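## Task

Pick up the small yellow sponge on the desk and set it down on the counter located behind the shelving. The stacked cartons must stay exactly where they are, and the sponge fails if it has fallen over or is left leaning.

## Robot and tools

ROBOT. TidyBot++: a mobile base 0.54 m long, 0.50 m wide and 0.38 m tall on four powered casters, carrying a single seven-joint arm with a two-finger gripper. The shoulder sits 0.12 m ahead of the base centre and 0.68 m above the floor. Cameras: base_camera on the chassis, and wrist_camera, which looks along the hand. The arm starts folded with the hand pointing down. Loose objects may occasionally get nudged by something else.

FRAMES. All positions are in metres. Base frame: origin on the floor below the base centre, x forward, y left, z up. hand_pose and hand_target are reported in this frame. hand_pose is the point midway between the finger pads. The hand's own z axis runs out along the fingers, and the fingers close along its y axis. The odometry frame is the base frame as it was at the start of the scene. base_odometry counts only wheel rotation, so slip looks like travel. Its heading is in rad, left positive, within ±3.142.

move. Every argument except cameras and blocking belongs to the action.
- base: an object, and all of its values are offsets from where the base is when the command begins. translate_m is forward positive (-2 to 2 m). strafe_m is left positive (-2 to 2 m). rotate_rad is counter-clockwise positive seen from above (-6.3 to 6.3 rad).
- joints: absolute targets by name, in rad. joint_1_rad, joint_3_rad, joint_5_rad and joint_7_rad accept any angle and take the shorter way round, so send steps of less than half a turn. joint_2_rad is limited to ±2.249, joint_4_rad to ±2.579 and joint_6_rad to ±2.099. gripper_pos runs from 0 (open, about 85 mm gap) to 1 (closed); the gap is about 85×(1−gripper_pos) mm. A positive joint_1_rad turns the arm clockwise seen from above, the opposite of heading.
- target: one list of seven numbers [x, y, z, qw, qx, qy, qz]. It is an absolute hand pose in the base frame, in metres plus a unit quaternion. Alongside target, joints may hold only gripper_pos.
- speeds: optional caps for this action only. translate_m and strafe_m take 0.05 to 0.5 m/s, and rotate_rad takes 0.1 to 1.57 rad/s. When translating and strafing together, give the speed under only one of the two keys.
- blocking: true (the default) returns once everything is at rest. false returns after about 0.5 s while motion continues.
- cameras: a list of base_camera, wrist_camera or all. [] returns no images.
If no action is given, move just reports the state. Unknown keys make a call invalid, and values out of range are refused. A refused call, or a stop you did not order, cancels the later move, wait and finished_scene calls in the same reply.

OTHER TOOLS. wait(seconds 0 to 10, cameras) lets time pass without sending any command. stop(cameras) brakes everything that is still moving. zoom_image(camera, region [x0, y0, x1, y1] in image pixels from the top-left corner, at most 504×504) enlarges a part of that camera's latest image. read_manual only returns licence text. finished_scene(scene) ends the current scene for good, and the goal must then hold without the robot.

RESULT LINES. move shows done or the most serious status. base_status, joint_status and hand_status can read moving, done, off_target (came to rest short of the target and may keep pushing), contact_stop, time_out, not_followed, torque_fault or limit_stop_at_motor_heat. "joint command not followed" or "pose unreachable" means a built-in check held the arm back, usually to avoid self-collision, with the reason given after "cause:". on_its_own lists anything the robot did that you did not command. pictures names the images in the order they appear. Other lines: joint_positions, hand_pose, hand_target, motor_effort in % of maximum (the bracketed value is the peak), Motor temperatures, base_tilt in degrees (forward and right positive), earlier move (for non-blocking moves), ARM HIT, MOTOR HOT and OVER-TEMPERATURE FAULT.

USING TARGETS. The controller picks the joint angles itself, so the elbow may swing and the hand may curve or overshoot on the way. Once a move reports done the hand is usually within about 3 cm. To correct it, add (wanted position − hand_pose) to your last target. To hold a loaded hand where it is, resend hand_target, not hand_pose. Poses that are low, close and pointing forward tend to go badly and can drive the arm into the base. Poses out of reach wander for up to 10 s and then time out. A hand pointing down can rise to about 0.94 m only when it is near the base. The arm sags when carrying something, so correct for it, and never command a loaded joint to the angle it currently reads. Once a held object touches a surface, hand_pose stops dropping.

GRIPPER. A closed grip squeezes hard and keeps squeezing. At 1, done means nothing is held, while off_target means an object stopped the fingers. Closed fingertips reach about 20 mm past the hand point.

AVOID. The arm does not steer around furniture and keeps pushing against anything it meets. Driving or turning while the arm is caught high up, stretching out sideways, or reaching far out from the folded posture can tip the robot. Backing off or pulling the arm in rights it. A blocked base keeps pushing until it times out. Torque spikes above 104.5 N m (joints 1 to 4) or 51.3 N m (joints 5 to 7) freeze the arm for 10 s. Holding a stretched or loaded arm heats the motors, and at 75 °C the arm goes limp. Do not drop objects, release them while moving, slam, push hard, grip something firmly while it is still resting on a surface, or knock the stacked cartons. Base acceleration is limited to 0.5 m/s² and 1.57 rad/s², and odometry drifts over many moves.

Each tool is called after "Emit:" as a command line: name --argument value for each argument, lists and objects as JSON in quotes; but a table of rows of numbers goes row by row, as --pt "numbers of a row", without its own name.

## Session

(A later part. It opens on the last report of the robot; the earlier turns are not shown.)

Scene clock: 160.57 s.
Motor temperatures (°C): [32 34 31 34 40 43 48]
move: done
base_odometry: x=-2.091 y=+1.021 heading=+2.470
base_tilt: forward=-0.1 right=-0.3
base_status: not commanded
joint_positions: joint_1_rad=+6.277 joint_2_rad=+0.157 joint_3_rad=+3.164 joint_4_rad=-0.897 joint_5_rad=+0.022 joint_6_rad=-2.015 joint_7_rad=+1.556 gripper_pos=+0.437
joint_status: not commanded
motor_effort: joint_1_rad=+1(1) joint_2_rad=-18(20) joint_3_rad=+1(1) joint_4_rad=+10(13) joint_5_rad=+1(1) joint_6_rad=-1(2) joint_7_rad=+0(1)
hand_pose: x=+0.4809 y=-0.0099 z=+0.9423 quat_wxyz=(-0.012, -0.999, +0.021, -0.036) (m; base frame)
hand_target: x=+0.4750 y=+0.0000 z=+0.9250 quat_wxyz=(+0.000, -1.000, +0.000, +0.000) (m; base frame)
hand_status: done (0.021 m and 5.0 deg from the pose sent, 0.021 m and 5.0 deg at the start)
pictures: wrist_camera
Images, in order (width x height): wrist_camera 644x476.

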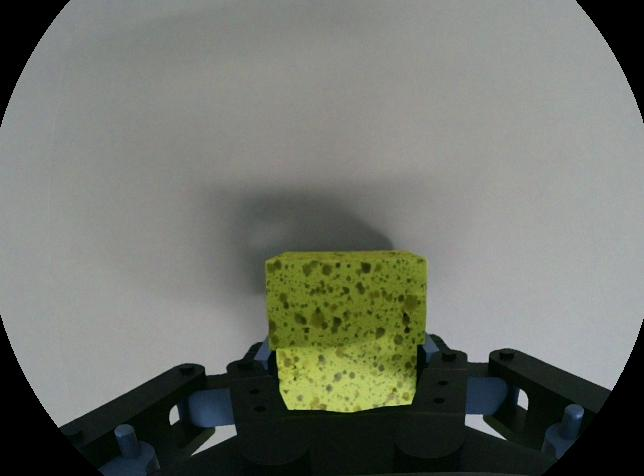

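Emit:
move --target '[0.47,0,0.933,0,0.9999,0,0]' --joints '{"gripper_pos":0.3}' --cameras '[]'

Emit:
move --joints '{"gripper_pos":0}' --cameras '["wrist_camera"]'

Scene clock: 164.20 s.
Motor temperatures (°C): [32 34 31 34 40 43 48]
move: done
base_odometry: x=-2.091 y=+1.021 heading=+2.470
base_tilt: forward=-0.1 right=-0.3
base_status: not commanded
joint_positions: joint_1_rad=+6.277 joint_2_rad=+0.168 joint_3_rad=+3.164 joint_4_rad=-0.898 joint_5_rad=+0.022 joint_6_rad=-2.028 joint_7_rad=+1.556 gripper_pos=+0.300
joint_status: all done
motor_effort: joint_1_rad=+1(1) joint_2_rad=-21(23) joint_3_rad=+1(1) joint_4_rad=+16(16) joint_5_rad=+1(1) joint_6_rad=+1(1) joint_7_rad=-1(1)
hand_pose: x=+0.4795 y=-0.0098 z=+0.9378 quat_wxyz=(-0.012, -0.999, +0.021, -0.024) (m; base frame)
hand_target: x=+0.4700 y=+0.0000 z=+0.9330 quat_wxyz=(+0.000, -1.000, +0.000, +0.000) (m; base frame)
hand_status: done (0.014 m and 3.9 deg from the pose sent, 0.017 m and 5.0 deg at the start)
pictures: none
No camera images: "cameras" was empty.

Scene clock: 164.90 s.
Motor temperatures (°C): [32 34 31 34 40 43 48]
move: done
base_odometry: x=-2.091 y=+1.021 heading=+2.470
base_tilt: forward=-0.2 right=-0.3
base_status: not commanded
joint_positions: joint_1_rad=+6.277 joint_2_rad=+0.168 joint_3_rad=+3.164 joint_4_rad=-0.898 joint_5_rad=+0.022 joint_6_rad=-2.028 joint_7_rad=+1.556 gripper_pos=+0.000
joint_status: all done
motor_effort: joint_1_rad=+1(1) joint_2_rad=-21(22) joint_3_rad=+0(1) joint_4_rad=+14(15) joint_5_rad=+1(1) joint_6_rad=+1(1) joint_7_rad=+0(1)
hand_pose: x=+0.4795 y=-0.0098 z=+0.9378 quat_wxyz=(-0.012, -0.999, +0.021, -0.024) (m; base frame)
hand_target: x=+0.4700 y=+0.0000 z=+0.9330 quat_wxyz=(+0.000, -1.000, +0.000, +0.000) (m; base frame)
hand_status: not commanded
pictures: wrist_camera
Images, in order (width x height): wrist_camera 644x476.

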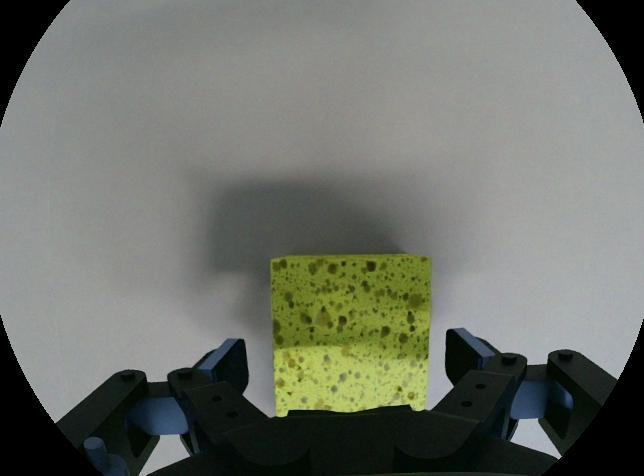

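Emit:
move --target '[0.465,0,0.95,0,0.9999,0,0]' --cameras '[]'

Emit:
move --base '{"translate_m":-0.35}' --speeds '{"translate_m":0.2}' --cameras '[]'

Emit:
move --joints '{"joint_2_rad":-0.6,"joint_4_rad":-2.0,"joint_6_rad":-0.5}' --cameras '["wrist_camera"]'

Scene clock: 170.33 s.
Motor temperatures (°C): [32 34 31 34 40 43 48]
move: done
base_odometry: x=-2.091 y=+1.021 heading=+2.470
base_tilt: forward=-0.1 right=-0.3
base_status: not commanded
joint_positions: joint_1_rad=+6.277 joint_2_rad=+0.179 joint_3_rad=+3.166 joint_4_rad=-0.836 joint_5_rad=+0.022 joint_6_rad=-2.054 joint_7_rad=+1.556 gripper_pos=+0.000
joint_status: not commanded
motor_effort: joint_1_rad=+1(1) joint_2_rad=-22(23) joint_3_rad=+1(1) joint_4_rad=+15(16) joint_5_rad=+1(1) joint_6_rad=+1(2) joint_7_rad=+0(1)
hand_pose: x=+0.4836 y=-0.0101 z=+0.9514 quat_wxyz=(-0.012, -0.999, +0.022, -0.036) (m; base frame)
hand_target: x=+0.4722 y=-0.0001 z=+0.9501 quat_wxyz=(+0.000, -1.000, +0.000, -0.011) (m; base frame)
hand_status: done (0.021 m and 5.1 deg from the pose sent, 0.021 m and 3.9 deg at the start; a joint's target at an end of its range on 17 of 17 steps)
pictures: none
No camera images: "cameras" was empty.

Scene clock: 172.93 s.
Motor temperatures (°C): [32 34 31 34 40 43 48]
move: done
base_odometry: x=-1.817 y=+0.803 heading=+2.470
base_tilt: forward=-0.2 right=-0.2
base_status: done
joint_positions: joint_1_rad=+6.274 joint_2_rad=+0.187 joint_3_rad=+3.169 joint_4_rad=-0.836 joint_5_rad=+0.022 joint_6_rad=-2.060 joint_7_rad=+1.556 gripper_pos=+0.000
joint_status: not commanded
motor_effort: joint_1_rad=+1(2) joint_2_rad=-22(27) joint_3_rad=+1(1) joint_4_rad=+15(16) joint_5_rad=+1(1) joint_6_rad=+2(2) joint_7_rad=+0(1)
hand_pose: x=+0.4842 y=-0.0098 z=+0.9483 quat_wxyz=(-0.012, -0.999, +0.022, -0.030) (m; base frame)
hand_target: x=+0.4722 y=-0.0001 z=+0.9501 quat_wxyz=(+0.000, -1.000, +0.000, -0.011) (m; base frame)
hand_status: not commanded
pictures: none
No camera images: "cameras" was empty.

Scene clock: 175.83 s.
Motor temperatures (°C): [32 34 31 34 40 43 48]
move: done
base_odometry: x=-1.817 y=+0.803 heading=+2.470
base_tilt: forward=-0.2 right=-0.3
base_status: not commanded
joint_positions: joint_1_rad=+6.274 joint_2_rad=-0.589 joint_3_rad=+3.169 joint_4_rad=-1.974 joint_5_rad=+0.022 joint_6_rad=-0.563 joint_7_rad=+1.556 gripper_pos=+0.000
joint_status: all done
motor_effort: joint_1_rad=+1(1) joint_2_rad=-1(24) joint_3_rad=+1(1) joint_4_rad=+21(22) joint_5_rad=+0(1) joint_6_rad=+8(9) joint_7_rad=+0(1)
hand_pose: x=+0.4839 y=-0.0117 z=+0.9754 quat_wxyz=(-0.003, -0.827, +0.012, -0.562) (m; base frame)
hand_target: x=+0.4862 y=-0.0078 z=+0.9820 quat_wxyz=(+0.007, -0.813, +0.008, -0.582) (m; base frame)
hand_status: not commanded
pictures: wrist_camera
Images, in order (width x height): wrist_camera 644x476.

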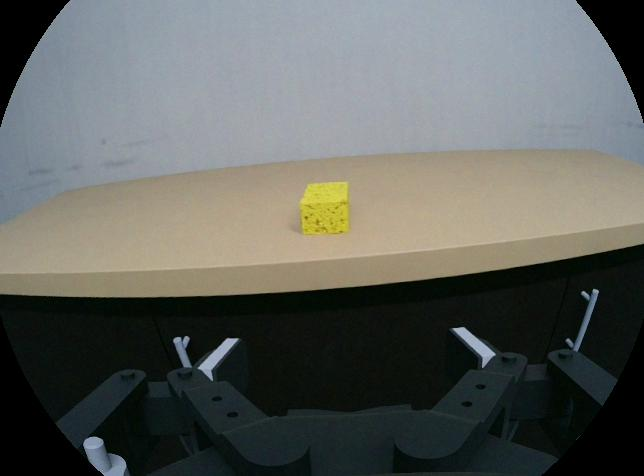

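Emit:
finished_scene --scene 2

The scene is finished: the task was done.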